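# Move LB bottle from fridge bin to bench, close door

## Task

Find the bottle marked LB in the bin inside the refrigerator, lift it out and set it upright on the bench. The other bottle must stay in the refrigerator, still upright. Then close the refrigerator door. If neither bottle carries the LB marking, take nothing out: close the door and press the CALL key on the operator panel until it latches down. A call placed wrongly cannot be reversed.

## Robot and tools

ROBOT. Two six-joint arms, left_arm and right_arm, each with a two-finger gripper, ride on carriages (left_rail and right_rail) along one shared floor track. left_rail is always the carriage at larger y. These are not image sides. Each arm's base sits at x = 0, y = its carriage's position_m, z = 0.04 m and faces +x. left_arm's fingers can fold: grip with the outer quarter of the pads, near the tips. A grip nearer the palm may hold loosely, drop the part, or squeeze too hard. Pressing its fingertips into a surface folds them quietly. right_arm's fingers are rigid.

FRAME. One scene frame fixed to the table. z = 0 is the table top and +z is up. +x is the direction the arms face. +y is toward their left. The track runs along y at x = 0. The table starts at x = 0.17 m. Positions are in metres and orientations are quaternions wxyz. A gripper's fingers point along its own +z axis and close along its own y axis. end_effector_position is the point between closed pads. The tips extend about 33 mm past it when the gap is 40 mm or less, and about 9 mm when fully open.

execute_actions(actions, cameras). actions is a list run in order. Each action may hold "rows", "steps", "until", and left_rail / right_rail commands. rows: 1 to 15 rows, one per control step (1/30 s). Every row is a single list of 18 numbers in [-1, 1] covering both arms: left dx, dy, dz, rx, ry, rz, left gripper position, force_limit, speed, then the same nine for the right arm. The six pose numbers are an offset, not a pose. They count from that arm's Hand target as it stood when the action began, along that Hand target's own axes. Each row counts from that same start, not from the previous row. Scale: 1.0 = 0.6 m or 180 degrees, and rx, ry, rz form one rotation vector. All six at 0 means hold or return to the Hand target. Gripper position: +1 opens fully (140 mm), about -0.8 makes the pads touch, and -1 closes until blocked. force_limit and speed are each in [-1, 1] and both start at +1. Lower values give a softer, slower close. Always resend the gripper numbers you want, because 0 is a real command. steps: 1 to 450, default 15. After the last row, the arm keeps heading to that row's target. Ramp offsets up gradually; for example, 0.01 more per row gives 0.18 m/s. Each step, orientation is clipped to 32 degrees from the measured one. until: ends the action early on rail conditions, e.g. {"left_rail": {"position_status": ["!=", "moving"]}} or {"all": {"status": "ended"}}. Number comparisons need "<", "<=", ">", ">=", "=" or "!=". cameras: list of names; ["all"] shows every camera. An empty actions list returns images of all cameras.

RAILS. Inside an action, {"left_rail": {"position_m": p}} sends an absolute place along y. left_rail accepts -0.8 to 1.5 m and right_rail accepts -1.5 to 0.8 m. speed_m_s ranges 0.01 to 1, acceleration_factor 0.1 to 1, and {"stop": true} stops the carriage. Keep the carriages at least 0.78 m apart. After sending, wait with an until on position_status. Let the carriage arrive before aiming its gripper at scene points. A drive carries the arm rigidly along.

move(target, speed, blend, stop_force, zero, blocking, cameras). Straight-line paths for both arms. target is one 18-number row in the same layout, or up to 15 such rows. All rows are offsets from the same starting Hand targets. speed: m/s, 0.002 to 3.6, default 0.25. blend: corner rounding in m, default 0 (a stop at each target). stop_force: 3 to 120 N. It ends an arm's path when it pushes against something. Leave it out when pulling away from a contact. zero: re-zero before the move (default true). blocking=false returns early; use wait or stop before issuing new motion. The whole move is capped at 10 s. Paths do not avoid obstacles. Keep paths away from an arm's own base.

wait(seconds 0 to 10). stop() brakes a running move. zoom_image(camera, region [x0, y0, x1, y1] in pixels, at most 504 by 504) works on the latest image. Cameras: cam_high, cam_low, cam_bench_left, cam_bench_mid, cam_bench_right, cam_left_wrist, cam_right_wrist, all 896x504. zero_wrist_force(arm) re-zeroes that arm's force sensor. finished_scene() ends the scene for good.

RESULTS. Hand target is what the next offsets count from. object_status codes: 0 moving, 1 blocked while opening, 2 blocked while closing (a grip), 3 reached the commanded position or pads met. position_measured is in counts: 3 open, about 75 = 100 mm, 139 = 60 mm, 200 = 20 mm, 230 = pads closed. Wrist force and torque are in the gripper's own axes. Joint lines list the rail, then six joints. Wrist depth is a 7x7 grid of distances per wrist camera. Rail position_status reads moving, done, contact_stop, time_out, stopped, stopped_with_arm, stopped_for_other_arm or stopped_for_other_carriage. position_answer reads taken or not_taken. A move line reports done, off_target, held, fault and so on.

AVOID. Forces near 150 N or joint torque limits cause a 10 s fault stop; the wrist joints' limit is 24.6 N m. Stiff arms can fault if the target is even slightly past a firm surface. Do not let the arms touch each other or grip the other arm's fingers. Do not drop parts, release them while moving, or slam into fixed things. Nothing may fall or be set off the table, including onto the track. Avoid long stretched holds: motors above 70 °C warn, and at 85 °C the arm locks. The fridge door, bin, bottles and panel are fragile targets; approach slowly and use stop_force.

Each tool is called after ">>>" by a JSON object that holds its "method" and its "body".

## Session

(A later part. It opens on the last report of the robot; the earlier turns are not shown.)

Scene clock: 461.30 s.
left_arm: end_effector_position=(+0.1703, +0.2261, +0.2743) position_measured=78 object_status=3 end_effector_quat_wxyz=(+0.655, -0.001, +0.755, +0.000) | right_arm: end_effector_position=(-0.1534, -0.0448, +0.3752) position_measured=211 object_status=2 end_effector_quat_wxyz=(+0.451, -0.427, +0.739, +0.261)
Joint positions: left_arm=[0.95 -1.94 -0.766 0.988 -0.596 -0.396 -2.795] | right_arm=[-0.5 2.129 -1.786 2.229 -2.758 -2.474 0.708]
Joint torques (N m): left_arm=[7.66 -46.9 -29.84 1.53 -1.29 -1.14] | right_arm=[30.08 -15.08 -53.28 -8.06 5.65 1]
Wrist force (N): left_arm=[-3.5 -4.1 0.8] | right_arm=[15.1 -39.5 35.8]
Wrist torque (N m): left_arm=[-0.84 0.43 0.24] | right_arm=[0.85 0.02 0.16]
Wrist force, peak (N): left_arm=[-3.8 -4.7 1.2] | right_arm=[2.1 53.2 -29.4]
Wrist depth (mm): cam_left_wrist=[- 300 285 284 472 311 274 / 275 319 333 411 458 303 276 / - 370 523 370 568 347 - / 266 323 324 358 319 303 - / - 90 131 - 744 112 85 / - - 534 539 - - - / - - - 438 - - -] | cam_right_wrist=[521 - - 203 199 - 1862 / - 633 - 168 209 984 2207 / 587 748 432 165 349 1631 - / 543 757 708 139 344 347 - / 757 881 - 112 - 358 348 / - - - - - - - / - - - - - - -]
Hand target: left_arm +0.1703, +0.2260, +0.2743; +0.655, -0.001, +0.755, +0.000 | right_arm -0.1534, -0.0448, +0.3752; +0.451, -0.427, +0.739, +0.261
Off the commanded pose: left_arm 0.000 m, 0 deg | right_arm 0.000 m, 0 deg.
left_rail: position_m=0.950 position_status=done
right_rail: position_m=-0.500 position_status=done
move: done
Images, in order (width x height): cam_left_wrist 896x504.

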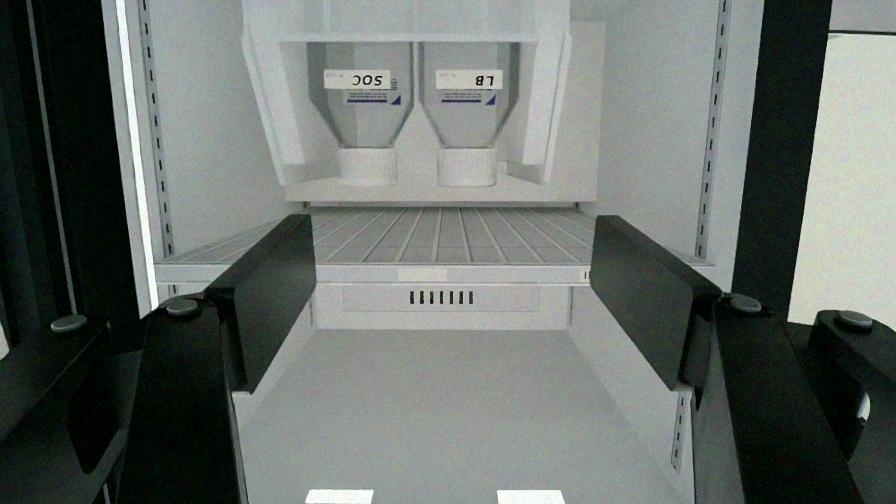

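>>> {"method": "move", "body": {"target": [0.006,0.039,0.27,0,-0.0444,0,-0.055,0.5,1,0,-0.0027,0.0015,0,0,0,-0.98,0.3,-1], "speed": 0.2, "cameras": ["cam_left_wrist"]}}

Scene clock: 499.07 s.
left_arm: end_effector_position=(+0.3301, +0.2498, +0.2479) position_measured=136 object_status=3 end_effector_quat_wxyz=(+0.706, -0.001, +0.708, +0.000) | right_arm: end_effector_position=(-0.1516, -0.0449, +0.3748) position_measured=211 object_status=2 end_effector_quat_wxyz=(+0.451, -0.427, +0.739, +0.261)
Joint positions: left_arm=[0.95 -1.735 -0.724 1.077 -0.371 -0.166 -3.125] | right_arm=[-0.5 2.124 -1.789 2.233 -2.763 -2.471 0.702]
Joint torques (N m): left_arm=[7.76 -47.49 -27.64 1.98 2.4 -1.19] | right_arm=[-18.46 -20.66 -9.75 -4.27 -5.78 -1.91]
Wrist force (N): left_arm=[-3.8 -4.1 0.9] | right_arm=[5.8 14.9 -3.6]
Wrist torque (N m): left_arm=[-0.82 0.49 0.23] | right_arm=[-0.21 -0.20 0.05]
Wrist force, peak (N): left_arm=[-3.9 -4.4 -0.2] | right_arm=[14.9 -39.9 36.5]
Wrist depth (mm): cam_left_wrist=[167 212 361 165 142 - - / 168 188 382 387 156 - 207 / 183 208 224 235 187 302 - / 281 320 201 300 170 330 - / - 90 218 245 218 94 177 / - - 187 187 187 - - / - - - 178 - - -] | cam_right_wrist=[505 529 650 204 196 1652 1903 / 551 663 761 169 210 1412 2324 / - 561 526 195 373 1762 - / 512 614 759 158 387 2707 - / 777 - 94 155 - 2501 2409 / - - - - - - - / - - - - - - -]
Hand target: left_arm +0.3301, +0.2498, +0.2479; +0.706, -0.001, +0.708, +0.000 | right_arm -0.1516, -0.0449, +0.3748; +0.451, -0.427, +0.739, +0.261
Off the commanded pose: left_arm 0.000 m, 0 deg | right_arm 0.000 m, 0 deg.
left_rail: position_m=0.950 position_status=done
right_rail: position_m=-0.500 position_status=done
move: done
Images, in order (width x height): cam_left_wrist 896x504.

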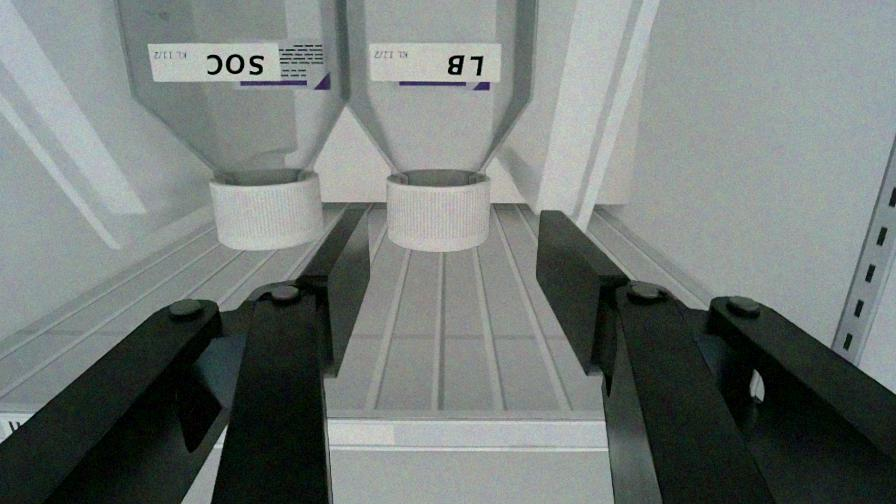

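>>> {"method": "move", "body": {"target": [0,-0.005,0.117,0,0,0,-0.055,0.5,1,0,0,0,0,0,0,-0.98,0.3,-1], "speed": 0.08, "stop_force": 12, "cameras": ["cam_left_wrist"]}}

Scene clock: 510.63 s.
left_arm: end_effector_position=(+0.4003, +0.2469, +0.2478) position_measured=136 object_status=3 end_effector_quat_wxyz=(+0.706, -0.001, +0.708, +0.000) | right_arm: end_effector_position=(-0.1516, -0.0449, +0.3748) position_measured=211 object_status=2 end_effector_quat_wxyz=(+0.451, -0.427, +0.739, +0.261)
Joint positions: left_arm=[0.95 -1.634 -0.705 1.043 -0.369 -0.065 -3.111] | right_arm=[-0.5 2.124 -1.789 2.233 -2.763 -2.471 0.702]
Joint torques (N m): left_arm=[10.31 -47.96 -28.56 0.24 2.09 1.41] | right_arm=[-11.68 -10.98 -16.28 -1.09 -4.83 -1.82]
Wrist force (N): left_arm=[-4.3 -4.5 -0.7] | right_arm=[6.4 14.8 -3.1]
Wrist torque (N m): left_arm=[-0.87 0.46 0.11] | right_arm=[-0.28 -0.23 0.05]
Wrist force, peak (N): left_arm=[-7.1 -2.2 -7.7] | right_arm=[6.4 15.3 -3.4]
Wrist depth (mm): cam_left_wrist=[- 167 169 100 105 87 - / 162 222 317 316 175 - - / 162 243 338 329 150 103 223 / - 136 145 134 123 114 203 / 257 90 144 218 125 101 184 / - - 188 188 179 107 - / - - 151 151 151 151 -] | cam_right_wrist=[537 - - 202 198 1751 2005 / 590 597 770 169 786 1631 2477 / - - 525 166 1018 2550 2409 / 522 682 675 158 224 3054 - / - 893 - 155 - - - / - - - - - - - / - - - - - - -]
Hand target: left_arm +0.4003, +0.2469, +0.2478; +0.706, -0.001, +0.708, +0.000 | right_arm -0.1516, -0.0449, +0.3748; +0.451, -0.427, +0.739, +0.261
Off the commanded pose: left_arm 0.000 m, 0 deg | right_arm 0.000 m, 0 deg.
left_rail: position_m=0.950 position_status=done
right_rail: position_m=-0.500 position_status=done
move: done
Images, in order (width x height): cam_left_wrist 896x504.

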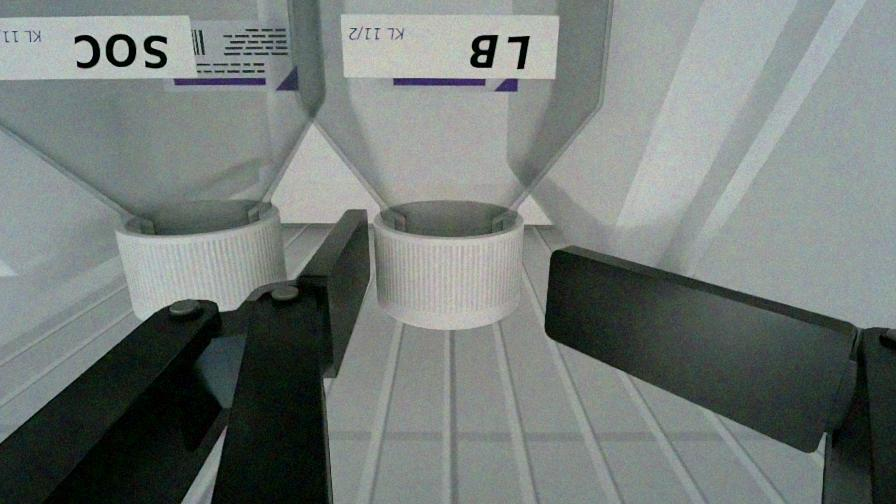

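>>> {"method": "zoom_image", "body": {"camera": "cam_left_wrist", "region": [480, 100, 896, 500]}}

>>> {"method": "move", "body": {"target": [0,0,-0.117,0,0,0,-0.11,0.5,1,0,0,0,0,0,0,-0.98,0.3,-1], "speed": 0.1, "cameras": ["cam_left_wrist"]}}

>>> {"method": "zoom_image", "body": {"camera": "cam_left_wrist", "region": [330, 0, 700, 300]}}

Scaled by 1.212.

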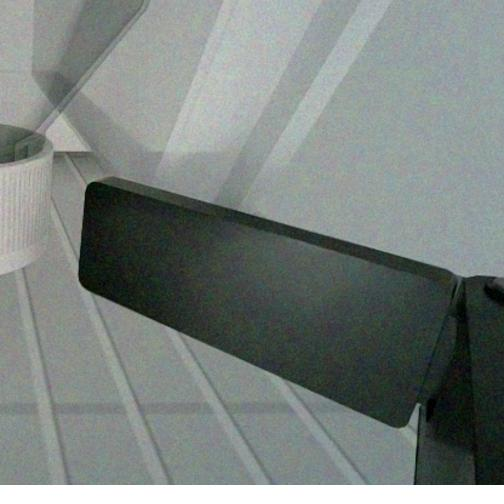

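Scene clock: 525.83 s.
left_arm: end_effector_position=(+0.3303, +0.2468, +0.2479) position_measured=143 object_status=3 end_effector_quat_wxyz=(+0.706, -0.001, +0.708, +0.000) | right_arm: end_effector_position=(-0.1516, -0.0449, +0.3748) position_measured=211 object_status=2 end_effector_quat_wxyz=(+0.451, -0.427, +0.739, +0.261)
Joint positions: left_arm=[0.95 -1.734 -0.714 1.059 -0.358 -0.166 -3.13] | right_arm=[-0.5 2.124 -1.789 2.233 -2.763 -2.471 0.702]
Joint torques (N m): left_arm=[-10.43 -58.6 -14.34 2.51 -1.89 -1.3] | right_arm=[-0.96 -9.96 -25.33 -1.42 -4.96 -1.85]
Wrist force (N): left_arm=[-3.8 -4.0 0.7] | right_arm=[6.5 15.0 -3.5]
Wrist torque (N m): left_arm=[-0.81 0.49 0.24] | right_arm=[-0.29 -0.29 0.05]
Wrist force, peak (N): left_arm=[-4.3 -6.6 -0.7] | right_arm=[6.3 15.5 -3.5]
Wrist depth (mm): cam_left_wrist=[163 222 312 164 170 - - / 164 224 380 382 168 - 211 / 182 210 402 203 204 - - / 263 319 198 301 160 306 189 / 256 93 217 245 135 249 182 / - - 186 187 187 - - / - - - 382 - - -] | cam_right_wrist=[492 - - 203 198 - 1889 / 399 - 757 168 212 - 2387 / 598 742 515 195 1006 - - / 527 750 725 158 388 - - / - - 95 155 - - 2736 / - - - - - - - / - - - - - - -]
Hand target: left_arm +0.3301, +0.2468, +0.2479; +0.706, -0.001, +0.708, +0.000 | right_arm -0.1516, -0.0449, +0.3748; +0.451, -0.427, +0.739, +0.261
Off the commanded pose: left_arm 0.000 m, 0 deg | right_arm 0.000 m, 0 deg.
left_rail: position_m=0.950 position_status=done
right_rail: position_m=-0.500 position_status=done
move: done
Images, in order (width x height): cam_left_wrist 896x504.

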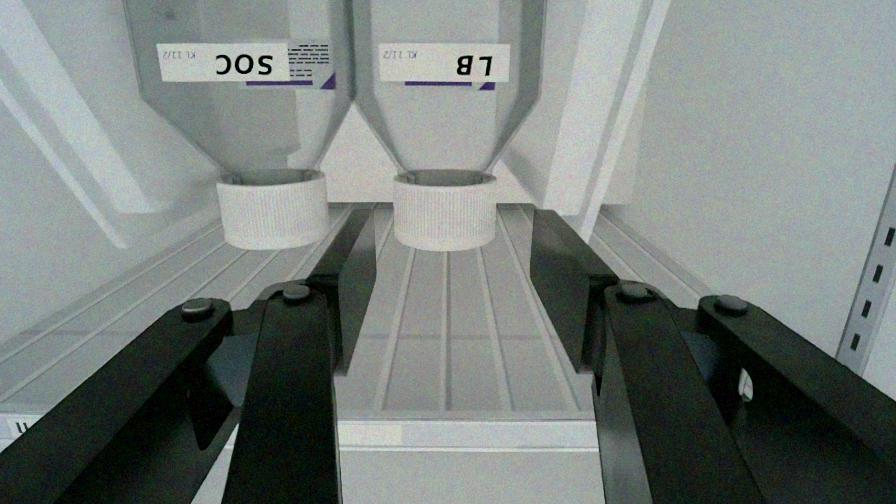

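Scaled by 1.362.

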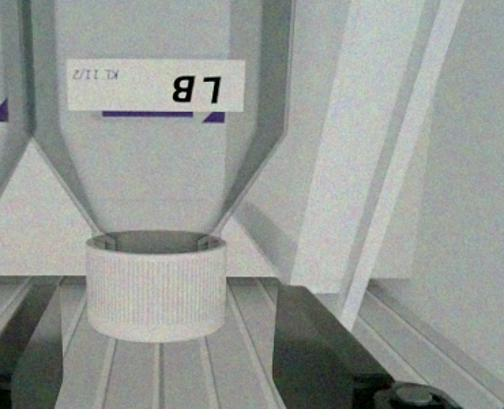

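>>> {"method": "move", "body": {"target": [0,0.2,-0.3,0,0,0,-0.11,0.5,1,0,0,0,0,0,0,-0.98,0.3,-1], "speed": 0.3}}

>>> {"method": "execute_actions", "body": {"actions": [{"left_rail":{"position_m":0.83},"steps":150,"until":{"left_rail":{"position_status":["!=","moving"]}}}]}}

>>> {"method": "move", "body": {"target": [[0,-0.05,0.02,-0.111,0,0,-0.11,0.5,1,0,0,0,0,0,0,-0.98,0.3,-1],[0,-0.05,0.31,-0.111,0,0,-0.11,0.5,1,0,0,0,0,0,0,-0.98,0.3,-1]], "speed": 0.2, "blend": 0.02, "cameras": ["cam_left_wrist"]}}

Scene clock: 546.63 s.
left_arm: end_effector_position=(+0.1500, +0.3663, +0.2481) position_measured=143 object_status=3 end_effector_quat_wxyz=(+0.706, -0.001, +0.708, +0.000) | right_arm: end_effector_position=(-0.1516, -0.0449, +0.3748) position_measured=211 object_status=2 end_effector_quat_wxyz=(+0.451, -0.427, +0.739, +0.261)
Joint positions: left_arm=[0.95 -2.062 -0.937 1.462 -0.529 -0.493 -3.139] | right_arm=[-0.5 2.124 -1.789 2.233 -2.763 -2.471 0.702]
Joint torques (N m): left_arm=[-11.28 -50.98 -12.3 -1.11 -2.06 1.53] | right_arm=[-0.31 -10.39 -25.26 -1.74 -4.94 -1.88]
Wrist force (N): left_arm=[-3.8 -4.2 0.9] | right_arm=[6.1 15.4 -3.3]
Wrist torque (N m): left_arm=[-0.86 0.49 0.12] | right_arm=[-0.20 -0.19 0.05]
Wrist force, peak (N): left_arm=[-3.8 -4.9 2.4] | right_arm=[6.2 15.7 -3.2]
Wrist depth (mm): cam_left_wrist=[287 287 301 - - - - / 331 396 414 - - - 4087 / 432 545 532 534 299 - - / 345 377 348 358 136 - 4364 / - 93 - - - - - / - - 489 463 - - - / - - - - - - -] | cam_right_wrist=[500 575 - 202 197 1621 1917 / 401 - - 168 215 1601 2084 / 581 732 - 166 475 457 2084 / 506 601 - 158 225 452 430 / - - - 155 - 458 - / - - - - - - 2366 / - - - - - - -]
Hand target: left_arm +0.1498, +0.3664, +0.2482; +0.706, -0.001, +0.708, +0.000 | right_arm -0.1516, -0.0449, +0.3748; +0.451, -0.427, +0.739, +0.261
Off the commanded pose: left_arm 0.000 m, 0 deg | right_arm 0.000 m, 0 deg.
left_rail: position_m=0.950 position_status=done
right_rail: position_m=-0.500 position_status=done
move: done

Scene clock: 547.83 s.
left_arm: end_effector_position=(+0.1498, +0.2464, +0.2482) position_measured=143 object_status=3 end_effector_quat_wxyz=(+0.706, -0.001, +0.708, +0.000) | right_arm: end_effector_position=(-0.1516, -0.0449, +0.3748) position_measured=211 object_status=2 end_effector_quat_wxyz=(+0.451, -0.427, +0.739, +0.261)
Joint positions: left_arm=[0.83 -2.062 -0.937 1.463 -0.529 -0.493 -3.139] | right_arm=[-0.5 2.124 -1.789 2.233 -2.763 -2.471 0.702]
Joint torques (N m): left_arm=[-8.8 -48.16 -16.57 0.4 -1.03 1.54] | right_arm=[-0.94 -10.22 -25.25 -1.88 -5.09 -1.89]
Wrist force (N): left_arm=[-3.7 -3.9 1.0] | right_arm=[6.4 15.1 -3.5]
Wrist torque (N m): left_arm=[-0.79 0.46 0.12] | right_arm=[-0.26 -0.26 0.05]
Wrist force, peak (N): left_arm=[-3.8 -5.0 0.7] | right_arm=[6.5 15.4 -3.5]
Wrist depth (mm): cam_left_wrist=[293 327 293 290 - 283 3479 / 307 377 405 350 - 299 3843 / 270 409 533 535 485 311 3479 / - 356 346 384 160 345 - / 286 93 - - - - 3479 / - - - - - - - / - - - - - - -] | cam_right_wrist=[522 - - 204 - 831 1786 / - 653 702 168 216 1592 2550 / - - 770 166 360 354 - / 539 611 - 158 357 350 348 / - - - 155 - 360 387 / - - - - - - - / - - - - - - -]
Hand target: left_arm +0.1498, +0.2464, +0.2482; +0.706, -0.001, +0.708, +0.000 | right_arm -0.1516, -0.0449, +0.3748; +0.451, -0.427, +0.739, +0.261
Tool commands: left_gripper/position=-0.11 left_gripper/force_limit=+0.5 left_gripper/speed=+1.0 right_gripper/position=-0.98 right_gripper/force_limit=+0.3 right_gripper/speed=-1.0
Off the commanded pose: left_arm 0.000 m, 0 deg | right_arm 0.000 m, 0 deg.
left_rail: position_m=0.830 position_status=done
right_rail: position_m=-0.500 position_status=done

Scene clock: 550.20 s.
left_arm: end_effector_position=(+0.3357, +0.2168, +0.2478) position_measured=143 object_status=3 end_effector_quat_wxyz=(+0.695, -0.124, +0.697, +0.123) | right_arm: end_effector_position=(-0.1516, -0.0449, +0.3748) position_measured=211 object_status=2 end_effector_quat_wxyz=(+0.451, -0.427, +0.739, +0.261)
Joint positions: left_arm=[0.83 -1.696 -0.666 0.969 -0.308 -0.476 -3.137] | right_arm=[-0.5 2.124 -1.789 2.233 -2.763 -2.471 0.702]
Joint torques (N m): left_arm=[7.7 -48.36 -30 2.77 2.01 0.56] | right_arm=[-0.64 -10.9 -24.72 -1.81 -5.08 -1.88]
Wrist force (N): left_arm=[-3.5 -3.7 1.0] | right_arm=[6.4 15.2 -3.4]
Wrist torque (N m): left_arm=[-0.74 0.42 0.15] | right_arm=[-0.24 -0.26 0.05]
Wrist force, peak (N): left_arm=[-3.6 -4.2 2.4] | right_arm=[6.2 15.6 -3.6]
Wrist depth (mm): cam_left_wrist=[146 142 351 254 181 160 210 / 139 248 363 269 186 - 212 / 140 196 371 238 206 - 230 / 152 295 175 298 149 262 228 / 256 93 217 245 135 - 222 / - - 187 187 187 - - / - - - 175 - - -] | cam_right_wrist=[495 - 630 203 196 1554 1960 / 587 615 338 198 821 1601 2345 / 409 549 344 165 909 - 3054 / 491 631 338 158 187 - 2264 / - - 94 155 - - 2501 / 379 - - - - - - / - - - - - - -]
Hand target: left_arm +0.3359, +0.2168, +0.2478; +0.695, -0.124, +0.697, +0.123 | right_arm -0.1516, -0.0449, +0.3748; +0.451, -0.427, +0.739, +0.261
Off the commanded pose: left_arm 0.000 m, 0 deg | right_arm 0.000 m, 0 deg.
left_rail: position_m=0.830 position_status=done
right_rail: position_m=-0.500 position_status=done
move: done
Images, in order (width x height): cam_left_wrist 896x504.

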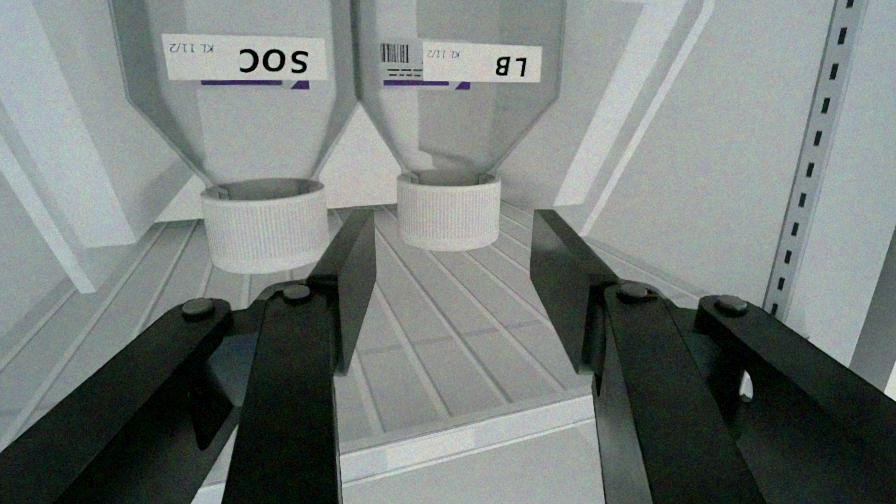

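>>> {"method": "move", "body": {"target": [0,-0.0015,0.117,0,0,0,-0.11,0.5,1,0,0,0,0,0,0,-0.98,0.3,-1], "speed": 0.08, "stop_force": 12, "cameras": ["cam_left_wrist"]}}

Scene clock: 556.87 s.
left_arm: end_effector_position=(+0.4021, +0.2401, +0.2477) position_measured=143 object_status=3 end_effector_quat_wxyz=(+0.695, -0.124, +0.697, +0.123) | right_arm: end_effector_position=(-0.1516, -0.0449, +0.3748) position_measured=211 object_status=2 end_effector_quat_wxyz=(+0.451, -0.427, +0.739, +0.261)
Joint positions: left_arm=[0.83 -1.604 -0.709 1.05 -0.347 -0.385 -3.136] | right_arm=[-0.5 2.124 -1.789 2.233 -2.763 -2.471 0.702]
Joint torques (N m): left_arm=[8.65 -59.45 -14.58 -1.46 2.25 1.63] | right_arm=[-0.7 -10.02 -25.07 -2.06 -5.19 -1.89]
Wrist force (N): left_arm=[-3.6 -3.8 0.8] | right_arm=[6.1 15.2 -3.5]
Wrist torque (N m): left_arm=[-0.76 0.44 0.13] | right_arm=[-0.24 -0.20 0.05]
Wrist force, peak (N): left_arm=[-3.7 -4.2 0.7] | right_arm=[6.4 15.5 -3.4]
Wrist depth (mm): cam_left_wrist=[- - 281 98 125 109 97 / 196 275 296 261 145 108 181 / 190 295 319 224 158 122 191 / 130 142 133 133 140 - 199 / - 93 131 218 - - 188 / - - 187 188 188 - - / - - 150 151 152 - -] | cam_right_wrist=[421 - 618 202 199 1509 1903 / - - 653 170 821 1641 2068 / - 551 395 166 906 - - / 529 618 376 158 864 2454 - / 786 858 95 155 - 90 - / - - - - - - - / - - - - - - -]
Hand target: left_arm +0.4021, +0.2401, +0.2477; +0.695, -0.124, +0.697, +0.123 | right_arm -0.1516, -0.0449, +0.3748; +0.451, -0.427, +0.739, +0.261
Off the commanded pose: left_arm 0.000 m, 0 deg | right_arm 0.000 m, 0 deg.
left_rail: position_m=0.830 position_status=done
right_rail: position_m=-0.500 position_status=done
move: done
Images, in order (width x height): cam_left_wrist 896x504.

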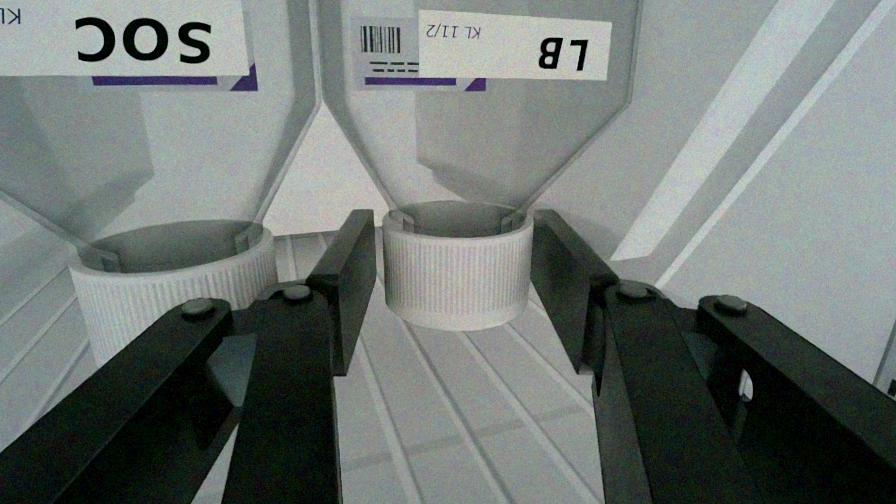

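>>> {"method": "move", "body": {"target": [0,0.0025,0.018,0,0,0,-0.11,0.5,1,0,0,0,0,0,0,-0.98,0.3,-1], "speed": 0.05, "stop_force": 12}}

>>> {"method": "execute_actions", "body": {"actions": [{"rows":[[0,0,0,0,0,0,-1,-0.1,-1,0,0,0,0,0,0,-0.98,0.3,-1]],"steps":60}], "cameras": ["cam_left_wrist"]}}

Scene clock: 565.80 s.
left_arm: end_effector_position=(+0.4117, +0.2452, +0.2476) position_measured=143 object_status=3 end_effector_quat_wxyz=(+0.695, -0.124, +0.697, +0.123) | right_arm: end_effector_position=(-0.1516, -0.0449, +0.3748) position_measured=211 object_status=2 end_effector_quat_wxyz=(+0.451, -0.427, +0.739, +0.261)
Joint positions: left_arm=[0.83 -1.591 -0.718 1.067 -0.355 -0.371 -3.136] | right_arm=[-0.5 2.124 -1.789 2.233 -2.763 -2.471 0.702]
Joint torques (N m): left_arm=[8.89 -59.3 -12.54 -0.86 1.88 1.71] | right_arm=[-0.6 -10.43 -25.55 -2.1 -5.22 -1.86]
Wrist force (N): left_arm=[-3.5 -6.1 -1.9] | right_arm=[6.1 15.3 -3.5]
Wrist torque (N m): left_arm=[-0.86 0.45 0.09] | right_arm=[-0.20 -0.20 0.05]
Wrist force, peak (N): left_arm=[-3.7 -6.8 -2.9] | right_arm=[6.5 15.4 -3.3]
Wrist depth (mm): cam_left_wrist=[- 138 270 88 95 96 85 / 211 268 285 251 131 111 94 / 185 281 296 234 151 111 - / 127 132 - 149 135 132 - / - 93 - 126 134 94 83 / - - 187 187 179 - - / - - 151 151 151 - -] | cam_right_wrist=[512 567 - 202 199 1501 1931 / 405 564 394 168 826 1621 2245 / - 533 405 166 912 - - / 505 757 390 158 187 3367 - / 775 - 100 155 - - - / - - - - - - - / - - - - - - -]
Hand target: left_arm +0.4117, +0.2452, +0.2476; +0.695, -0.124, +0.697, +0.123 | right_arm -0.1516, -0.0449, +0.3748; +0.451, -0.427, +0.739, +0.261
Off the commanded pose: left_arm 0.000 m, 0 deg | right_arm 0.000 m, 0 deg.
left_rail: position_m=0.830 position_status=done
right_rail: position_m=-0.500 position_status=done
move: done

Scene clock: 568.47 s.
left_arm: end_effector_position=(+0.4118, +0.2452, +0.2476) position_measured=255 object_status=0 end_effector_quat_wxyz=(+0.695, -0.124, +0.697, +0.123) | right_arm: end_effector_position=(-0.1516, -0.0449, +0.3748) position_measured=211 object_status=2 end_effector_quat_wxyz=(+0.451, -0.427, +0.739, +0.261)
Joint positions: left_arm=[0.83 -1.591 -0.718 1.067 -0.355 -0.371 -3.136] | right_arm=[-0.5 2.124 -1.789 2.233 -2.763 -2.471 0.702]
Joint torques (N m): left_arm=[-9.91 -46.39 -22.46 -1.88 -0.48 0.15] | right_arm=[-0.7 -10.64 -24.73 -2.2 -5.23 -1.92]
Wrist force (N): left_arm=[-28.1 2.5 4.3] | right_arm=[8.1 14.3 -1.9]
Wrist torque (N m): left_arm=[-0.51 1.39 0.56] | right_arm=[-0.22 -0.16 0.06]
Wrist force, peak (N): left_arm=[-28.3 2.7 4.0] | right_arm=[6.4 15.5 -3.7]
Wrist depth (mm): cam_left_wrist=[- 140 276 219 149 92 86 / - 267 280 - 136 110 95 / 186 279 305 284 150 111 193 / 134 141 351 134 135 137 205 / - 93 102 118 105 99 83 / - - 89 - 108 - - / - - 145 78 140 - -] | cam_right_wrist=[507 - - 203 199 - 1903 / - 493 394 168 823 1739 2525 / 630 535 405 165 899 - - / 523 604 391 158 189 - - / 801 831 100 155 - 2501 2918 / - - - - - - - / - - - - - - -]
Hand target: left_arm +0.4117, +0.2452, +0.2476; +0.695, -0.124, +0.697, +0.123 | right_arm -0.1516, -0.0449, +0.3748; +0.451, -0.427, +0.739, +0.261
Off the commanded pose: left_arm 0.000 m, 0 deg | right_arm 0.000 m, 0 deg.
left_rail: position_m=0.830 position_status=done
right_rail: position_m=-0.500 position_status=done
Images, in order (width x height): cam_left_wrist 896x504.

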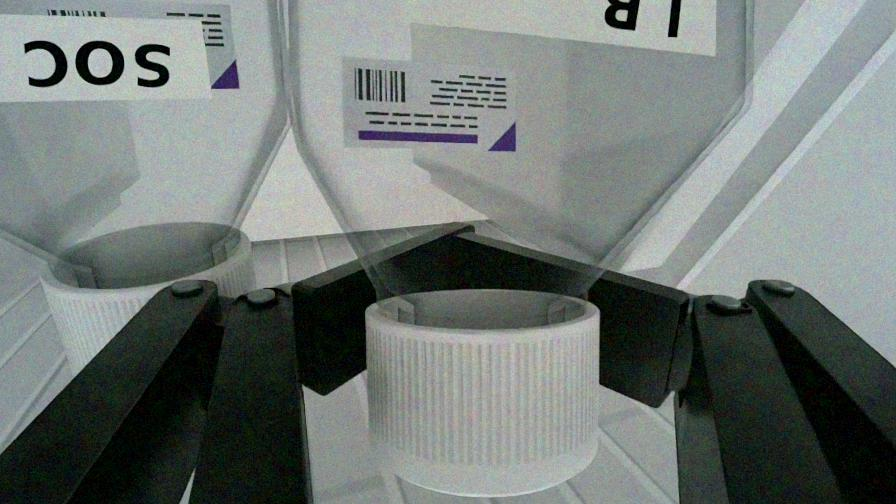

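>>> {"method": "execute_actions", "body": {"actions": [{"rows":[[0,0,0,0,0,0,-0.11,-0.1,-1,0,0,0,0,0,0,-0.98,0.3,-1]],"steps":75}], "cameras": ["cam_left_wrist"]}}

Scene clock: 577.47 s.
left_arm: end_effector_position=(+0.4117, +0.2452, +0.2476) position_measured=143 object_status=3 end_effector_quat_wxyz=(+0.695, -0.124, +0.697, +0.123) | right_arm: end_effector_position=(-0.1516, -0.0449, +0.3748) position_measured=211 object_status=2 end_effector_quat_wxyz=(+0.451, -0.427, +0.739, +0.261)
Joint positions: left_arm=[0.83 -1.591 -0.718 1.067 -0.355 -0.371 -3.136] | right_arm=[-0.5 2.124 -1.789 2.233 -2.763 -2.471 0.702]
Joint torques (N m): left_arm=[-8.88 -48.81 -22.62 1.94 -0.23 1.49] | right_arm=[-1.8 -10.3 -25.47 -2.39 -5.35 -1.75]
Wrist force (N): left_arm=[-2.4 -7.0 1.4] | right_arm=[6.5 15.2 -3.0]
Wrist torque (N m): left_arm=[-0.67 0.25 0.10] | right_arm=[-0.26 -0.19 0.05]
Wrist force, peak (N): left_arm=[-28.4 2.9 4.2] | right_arm=[6.7 15.6 -3.5]
Wrist depth (mm): cam_left_wrist=[- 77 - 90 97 103 84 / 183 265 291 261 149 109 93 / 190 282 304 223 154 110 105 / 129 134 169 132 136 127 188 / - 93 130 131 135 - 191 / - - 186 187 187 - - / - - 151 151 152 - -] | cam_right_wrist=[547 - 631 202 198 1673 1876 / 408 589 406 169 813 1320 2005 / 625 538 402 166 912 - - / 506 628 387 158 222 2626 - / 768 - 95 155 - - - / - - - - - - - / - - - - - - -]
Hand target: left_arm +0.4117, +0.2452, +0.2476; +0.695, -0.124, +0.697, +0.123 | right_arm -0.1516, -0.0449, +0.3748; +0.451, -0.427, +0.739, +0.261
Off the commanded pose: left_arm 0.000 m, 0 deg | right_arm 0.000 m, 0 deg.
left_rail: position_m=0.830 position_status=done
right_rail: position_m=-0.500 position_status=done
Images, in order (width x height): cam_left_wrist 896x504.

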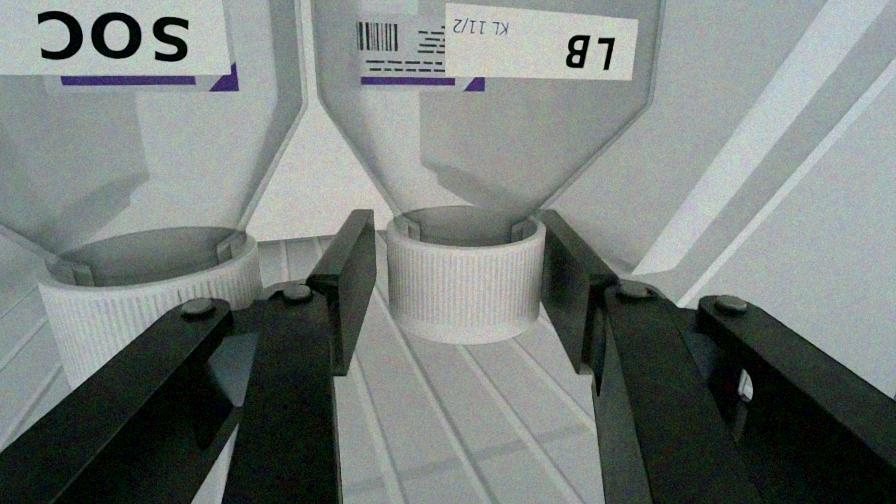

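>>> {"method": "move", "body": {"target": [0,0.002,-0.015,0,0,0,-0.11,-0.1,-1,0,0,0,0,0,0,-0.98,0.3,-1], "speed": 0.05}}

>>> {"method": "execute_actions", "body": {"actions": [{"rows":[[0,0,0,0,0,0,-1,-0.3,-1,0,0,0,0,0,0,-0.98,0.3,-1]],"steps":60}], "cameras": ["cam_left_wrist"]}}

Scene clock: 584.83 s.
left_arm: end_effector_position=(+0.4031, +0.2433, +0.2476) position_measured=143 object_status=3 end_effector_quat_wxyz=(+0.695, -0.124, +0.697, +0.123) | right_arm: end_effector_position=(-0.1516, -0.0449, +0.3748) position_measured=211 object_status=2 end_effector_quat_wxyz=(+0.451, -0.427, +0.739, +0.261)
Joint positions: left_arm=[0.83 -1.603 -0.717 1.065 -0.354 -0.383 -3.136] | right_arm=[-0.5 2.124 -1.789 2.233 -2.763 -2.471 0.702]
Joint torques (N m): left_arm=[-10.75 -45.75 -26.78 2.64 -2.19 -1.42] | right_arm=[-1.43 -10.02 -24.71 -2.58 -5.38 -1.57]
Wrist force (N): left_arm=[-2.8 -3.7 0.6] | right_arm=[6.8 14.9 -3.0]
Wrist torque (N m): left_arm=[-0.75 0.28 0.14] | right_arm=[-0.23 -0.25 0.05]
Wrist force, peak (N): left_arm=[-2.6 -7.8 1.0] | right_arm=[6.6 15.7 -3.2]
Wrist depth (mm): cam_left_wrist=[- - 274 98 110 108 93 / 197 273 305 220 151 106 179 / 173 290 308 226 158 121 194 / 128 142 170 133 140 135 191 / - 93 130 217 143 - - / - - 187 188 187 - - / - - 151 151 152 - -] | cam_right_wrist=[427 - 606 202 232 1673 1945 / 619 562 395 169 821 1484 2304 / - 531 400 165 918 - 2345 / 541 621 383 158 935 2680 - / - - 95 155 - - - / 381 - - - - - - / - - - - - - -]
Hand target: left_arm +0.4029, +0.2433, +0.2476; +0.695, -0.124, +0.697, +0.123 | right_arm -0.1516, -0.0449, +0.3748; +0.451, -0.427, +0.739, +0.261
Off the commanded pose: left_arm 0.000 m, 0 deg | right_arm 0.000 m, 0 deg.
left_rail: position_m=0.830 position_status=done
right_rail: position_m=-0.500 position_status=done
move: done

Scene clock: 587.03 s.
left_arm: end_effector_position=(+0.4029, +0.2433, +0.2476) position_measured=159 object_status=2 end_effector_quat_wxyz=(+0.695, -0.124, +0.697, +0.123) | right_arm: end_effector_position=(-0.1516, -0.0449, +0.3748) position_measured=211 object_status=2 end_effector_quat_wxyz=(+0.451, -0.427, +0.739, +0.261)
Joint positions: left_arm=[0.83 -1.603 -0.717 1.065 -0.354 -0.384 -3.136] | right_arm=[-0.5 2.124 -1.789 2.233 -2.763 -2.471 0.702]
Joint torques (N m): left_arm=[-11.3 -57.41 -27.55 0.62 2.12 -0.51] | right_arm=[-2.45 -10.28 -23.88 -2.66 -5.39 -1.58]
Wrist force (N): left_arm=[-0.8 -3.7 1.0] | right_arm=[6.5 14.7 -3.1]
Wrist torque (N m): left_arm=[-0.76 0.23 0.09] | right_arm=[-0.29 -0.23 0.05]
Wrist force, peak (N): left_arm=[-2.7 -3.9 0.7] | right_arm=[6.7 15.1 -3.3]
Wrist depth (mm): cam_left_wrist=[- - 278 99 111 108 94 / 195 272 295 265 143 110 - / 186 290 302 210 158 122 - / 133 142 132 134 142 136 206 / - 92 109 218 138 - - / - - - 187 - - - / - - - 152 - - -] | cam_right_wrist=[537 642 653 204 204 - 1931 / 594 - 408 168 826 1611 2409 / 398 535 398 166 909 1443 2575 / 535 744 383 158 188 - - / - - 95 155 - - - / - - - - - - - / - - - - - - -]
Hand target: left_arm +0.4029, +0.2433, +0.2476; +0.695, -0.124, +0.697, +0.123 | right_arm -0.1516, -0.0449, +0.3748; +0.451, -0.427, +0.739, +0.261
Off the commanded pose: left_arm 0.000 m, 0 deg | right_arm 0.000 m, 0 deg.
left_rail: position_m=0.830 position_status=done
right_rail: position_m=-0.500 position_status=done
Images, in order (width x height): cam_left_wrist 896x504.

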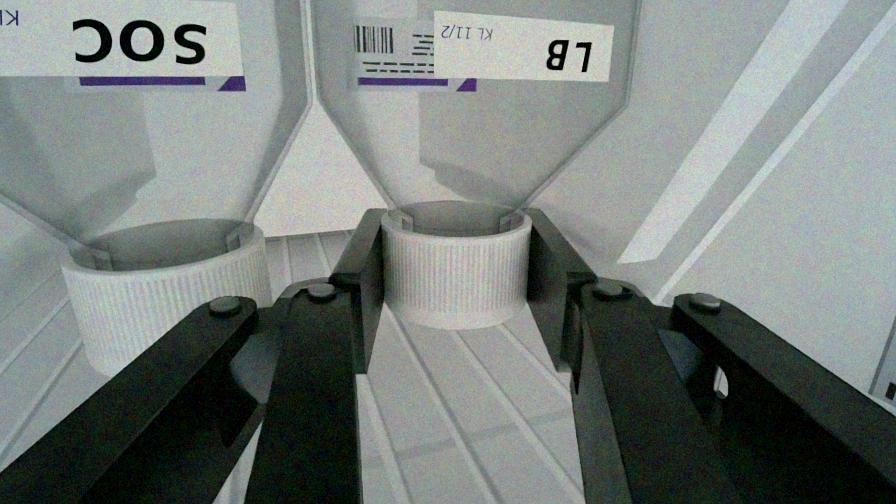

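>>> {"method": "move", "body": {"target": [-0.07,0,0,0,0,0,-1,-0.3,-1,0,0,0,0,0,0,-0.98,0.3,-1], "speed": 0.05, "stop_force": 20, "cameras": ["cam_left_wrist","cam_right_wrist"]}}

Scene clock: 593.23 s.
left_arm: end_effector_position=(+0.4030, +0.2433, +0.2896) position_measured=159 object_status=2 end_effector_quat_wxyz=(+0.695, -0.124, +0.697, +0.123) | right_arm: end_effector_position=(-0.1516, -0.0449, +0.3748) position_measured=211 object_status=2 end_effector_quat_wxyz=(+0.451, -0.427, +0.739, +0.261)
Joint positions: left_arm=[0.83 -1.603 -0.751 1.016 -0.271 -0.383 -3.136] | right_arm=[-0.5 2.124 -1.789 2.233 -2.763 -2.471 0.702]
Joint torques (N m): left_arm=[5.99 -59.31 -29.57 3.29 -1.76 -1.41] | right_arm=[-2.19 -9.46 -24.48 -2.83 -5.37 -1.55]
Wrist force (N): left_arm=[1.9 -3.8 0.9] | right_arm=[6.1 15.0 -3.4]
Wrist torque (N m): left_arm=[-0.78 0.15 0.18] | right_arm=[-0.23 -0.20 0.05]
Wrist force, peak (N): left_arm=[1.9 -4.2 0.9] | right_arm=[6.5 15.2 -3.4]
Wrist depth (mm): cam_left_wrist=[208 261 277 100 109 109 184 / - 101 - 236 151 132 189 / 96 107 346 347 312 - - / 221 223 223 134 208 209 193 / 164 93 109 139 137 103 157 / - - 114 120 120 - 129 / - - - 97 97 - -] | cam_right_wrist=[496 - - 203 196 - 1917 / 403 - 718 168 811 1042 2501 / - 551 394 166 918 4103 - / 528 545 390 158 187 - - / - - - 155 - - - / - - - - - - - / - - - - - - -]
Hand target: left_arm +0.4030, +0.2433, +0.2896; +0.695, -0.124, +0.697, +0.123 | right_arm -0.1516, -0.0449, +0.3748; +0.451, -0.427, +0.739, +0.261
Off the commanded pose: left_arm 0.000 m, 0 deg | right_arm 0.000 m, 0 deg.
left_rail: position_m=0.830 position_status=done
right_rail: position_m=-0.500 position_status=done
move: done
Images, in order (width x height): cam_left_wrist 896x504, cam_right_wrist 896x504.

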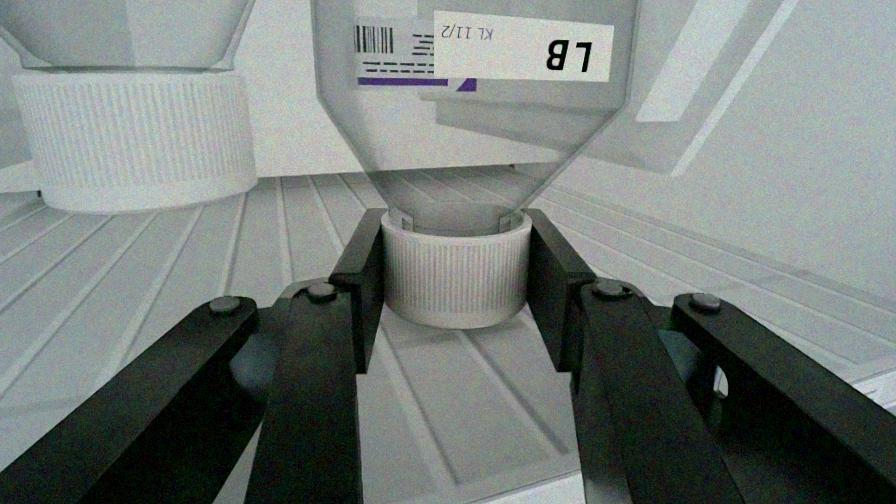

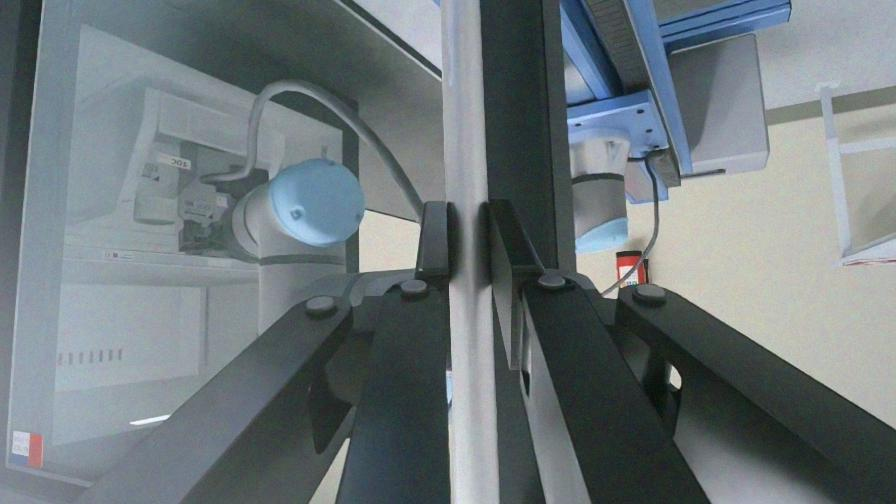

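>>> {"method": "zoom_image", "body": {"camera": "cam_right_wrist", "region": [60, 60, 320, 280]}}

Scaled by 1.938.

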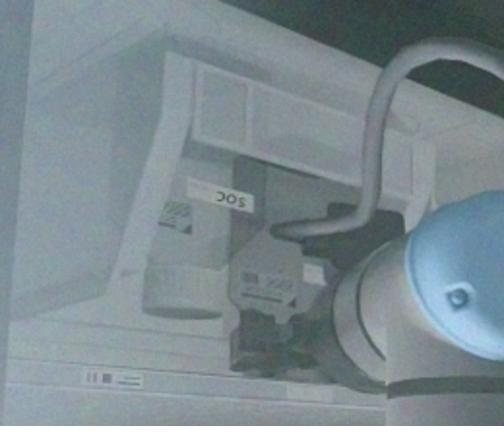

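>>> {"method": "move", "body": {"target": [0,0.0741,-0.2037,0,0,0,-1,-0.3,-1,0,0,0,0,0,0,-0.98,0.3,-1], "speed": 0.05, "stop_force": 8, "cameras": ["cam_left_wrist","cam_right_wrist"]}}

Scene clock: 605.47 s.
left_arm: end_effector_position=(+0.2729, +0.2430, +0.2899) position_measured=159 object_status=2 end_effector_quat_wxyz=(+0.695, -0.124, +0.697, +0.123) | right_arm: end_effector_position=(-0.1516, -0.0449, +0.3748) position_measured=211 object_status=2 end_effector_quat_wxyz=(+0.451, -0.427, +0.739, +0.261)
Joint positions: left_arm=[0.83 -1.792 -0.773 1.055 -0.286 -0.572 -3.138] | right_arm=[-0.5 2.124 -1.789 2.233 -2.763 -2.471 0.702]
Joint torques (N m): left_arm=[-11.62 -45.63 -28.45 3.84 -2.59 -0.97] | right_arm=[-2.27 -10.14 -23.83 -3.13 -5.27 -1.33]
Wrist force (N): left_arm=[-0.5 -5.7 3.1] | right_arm=[6.5 15.7 -3.4]
Wrist torque (N m): left_arm=[-0.81 0.12 -0.03] | right_arm=[-0.21 -0.23 0.05]
Wrist force, peak (N): left_arm=[0.7 -6.5 2.2] | right_arm=[6.5 15.9 -3.4]
Wrist depth (mm): cam_left_wrist=[161 327 351 122 176 - 220 / 174 171 185 - 215 - - / 340 341 341 402 301 271 - / 220 220 221 134 143 263 2682 / 174 92 109 555 - 103 - / - - - - - - - / - - - - - - -] | cam_right_wrist=[527 561 677 203 198 - 2036 / 631 - - 168 215 - 1903 / - - 408 195 252 - 2432 / 520 628 455 158 224 - 3054 / 779 867 - 155 - - - / - - - - - - - / - - - - - - -]
Hand target: left_arm +0.2729, +0.2430, +0.2899; +0.695, -0.124, +0.697, +0.123 | right_arm -0.1516, -0.0449, +0.3748; +0.451, -0.427, +0.739, +0.261
Off the commanded pose: left_arm 0.000 m, 0 deg | right_arm 0.000 m, 0 deg.
left_rail: position_m=0.830 position_status=done
right_rail: position_m=-0.500 position_status=done
move: done
Images, in order (width x height): cam_left_wrist 896x504, cam_right_wrist 896x504.

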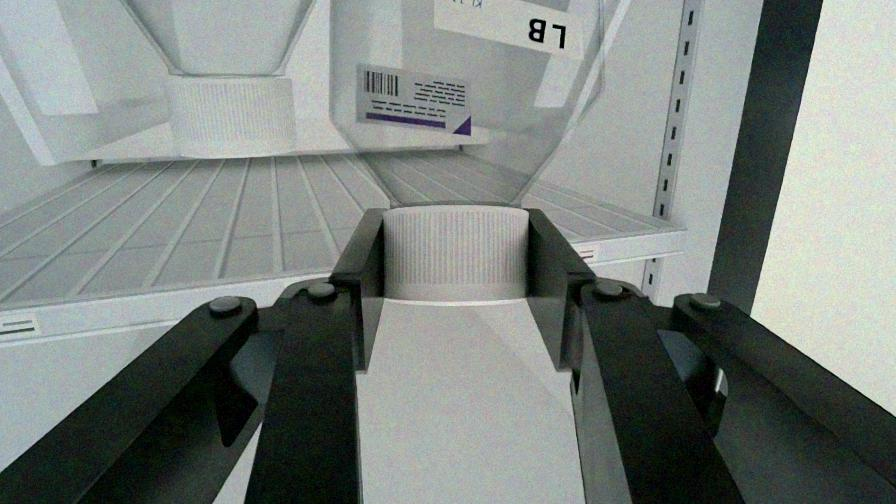

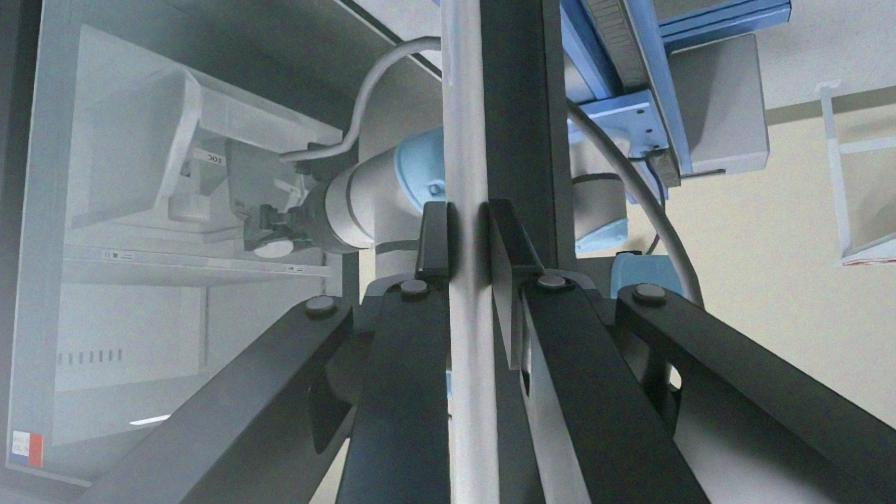

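>>> {"method": "move", "body": {"target": [[-0.05,0,0,0,0,0,-1,-0.3,-1,0,0,0,0,0,0,-0.98,0.3,-1],[-0.06,0.0741,-0.2037,0,0,0,-1,-0.3,-1,0,0,0,0,0,0,-0.98,0.3,-1]], "speed": 0.06, "blend": 0.01, "stop_force": 12, "cameras": ["cam_left_wrist","cam_right_wrist"]}}

Scene clock: 616.90 s.
left_arm: end_effector_position=(+0.1429, +0.2428, +0.3262) position_measured=159 object_status=2 end_effector_quat_wxyz=(+0.695, -0.124, +0.697, +0.123) | right_arm: end_effector_position=(-0.1516, -0.0449, +0.3748) position_measured=211 object_status=2 end_effector_quat_wxyz=(+0.451, -0.427, +0.739, +0.261)
Joint positions: left_arm=[0.83 -1.971 -0.752 0.921 -0.173 -0.752 -3.139] | right_arm=[-0.5 2.124 -1.789 2.233 -2.763 -2.471 0.702]
Joint torques (N m): left_arm=[-9.38 -47.44 -27.5 4.41 -2.09 -1.27] | right_arm=[-2.82 -10.01 -23.46 -3.32 -5.61 -1.25]
Wrist force (N): left_arm=[1.8 -4.0 0.5] | right_arm=[6.1 14.9 -3.0]
Wrist torque (N m): left_arm=[-0.81 0.17 0.23] | right_arm=[-0.28 -0.21 0.05]
Wrist force, peak (N): left_arm=[1.8 -6.5 2.5] | right_arm=[6.7 15.7 -3.7]
Wrist depth (mm): cam_left_wrist=[- 246 - 98 104 - - / 413 487 534 457 386 3731 - / 289 290 309 173 - - - / 379 - - 134 138 3961 - / - 90 109 141 - - - / - - - - - - - / - - - - - - -] | cam_right_wrist=[495 - 719 204 200 736 1862 / 589 571 - 169 215 - 220 / - - - 166 249 245 - / 522 729 660 158 256 2600 - / 768 - - 155 - 259 251 / - - - - - - 240 / - - - - - - -]
Hand target: left_arm +0.1429, +0.2428, +0.3262; +0.695, -0.124, +0.697, +0.123 | right_arm -0.1516, -0.0449, +0.3748; +0.451, -0.427, +0.739, +0.261
Off the commanded pose: left_arm 0.000 m, 0 deg | right_arm 0.000 m, 0 deg.
left_rail: position_m=0.830 position_status=done
right_rail: position_m=-0.500 position_status=done
move: done
Images, in order (width x height): cam_left_wrist 896x504, cam_right_wrist 896x504.

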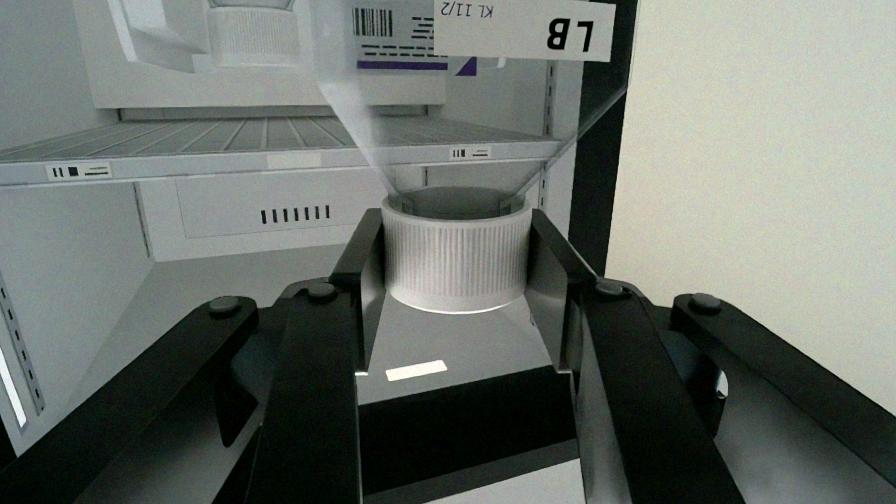

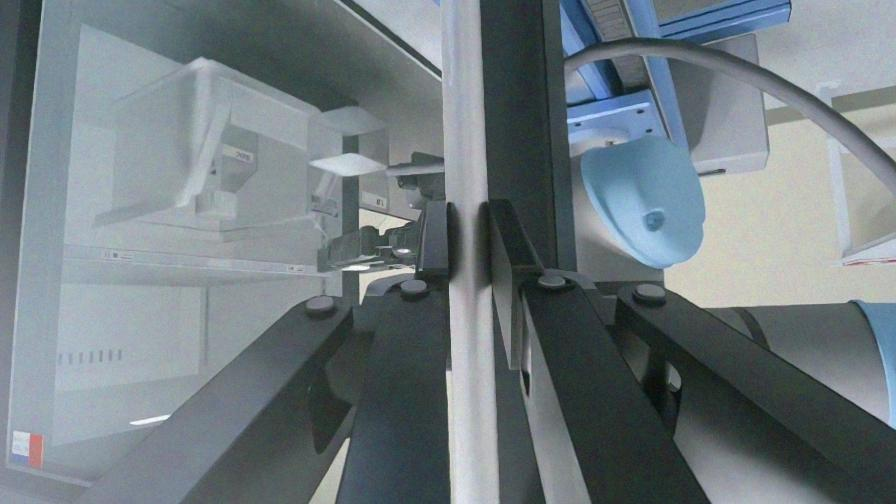

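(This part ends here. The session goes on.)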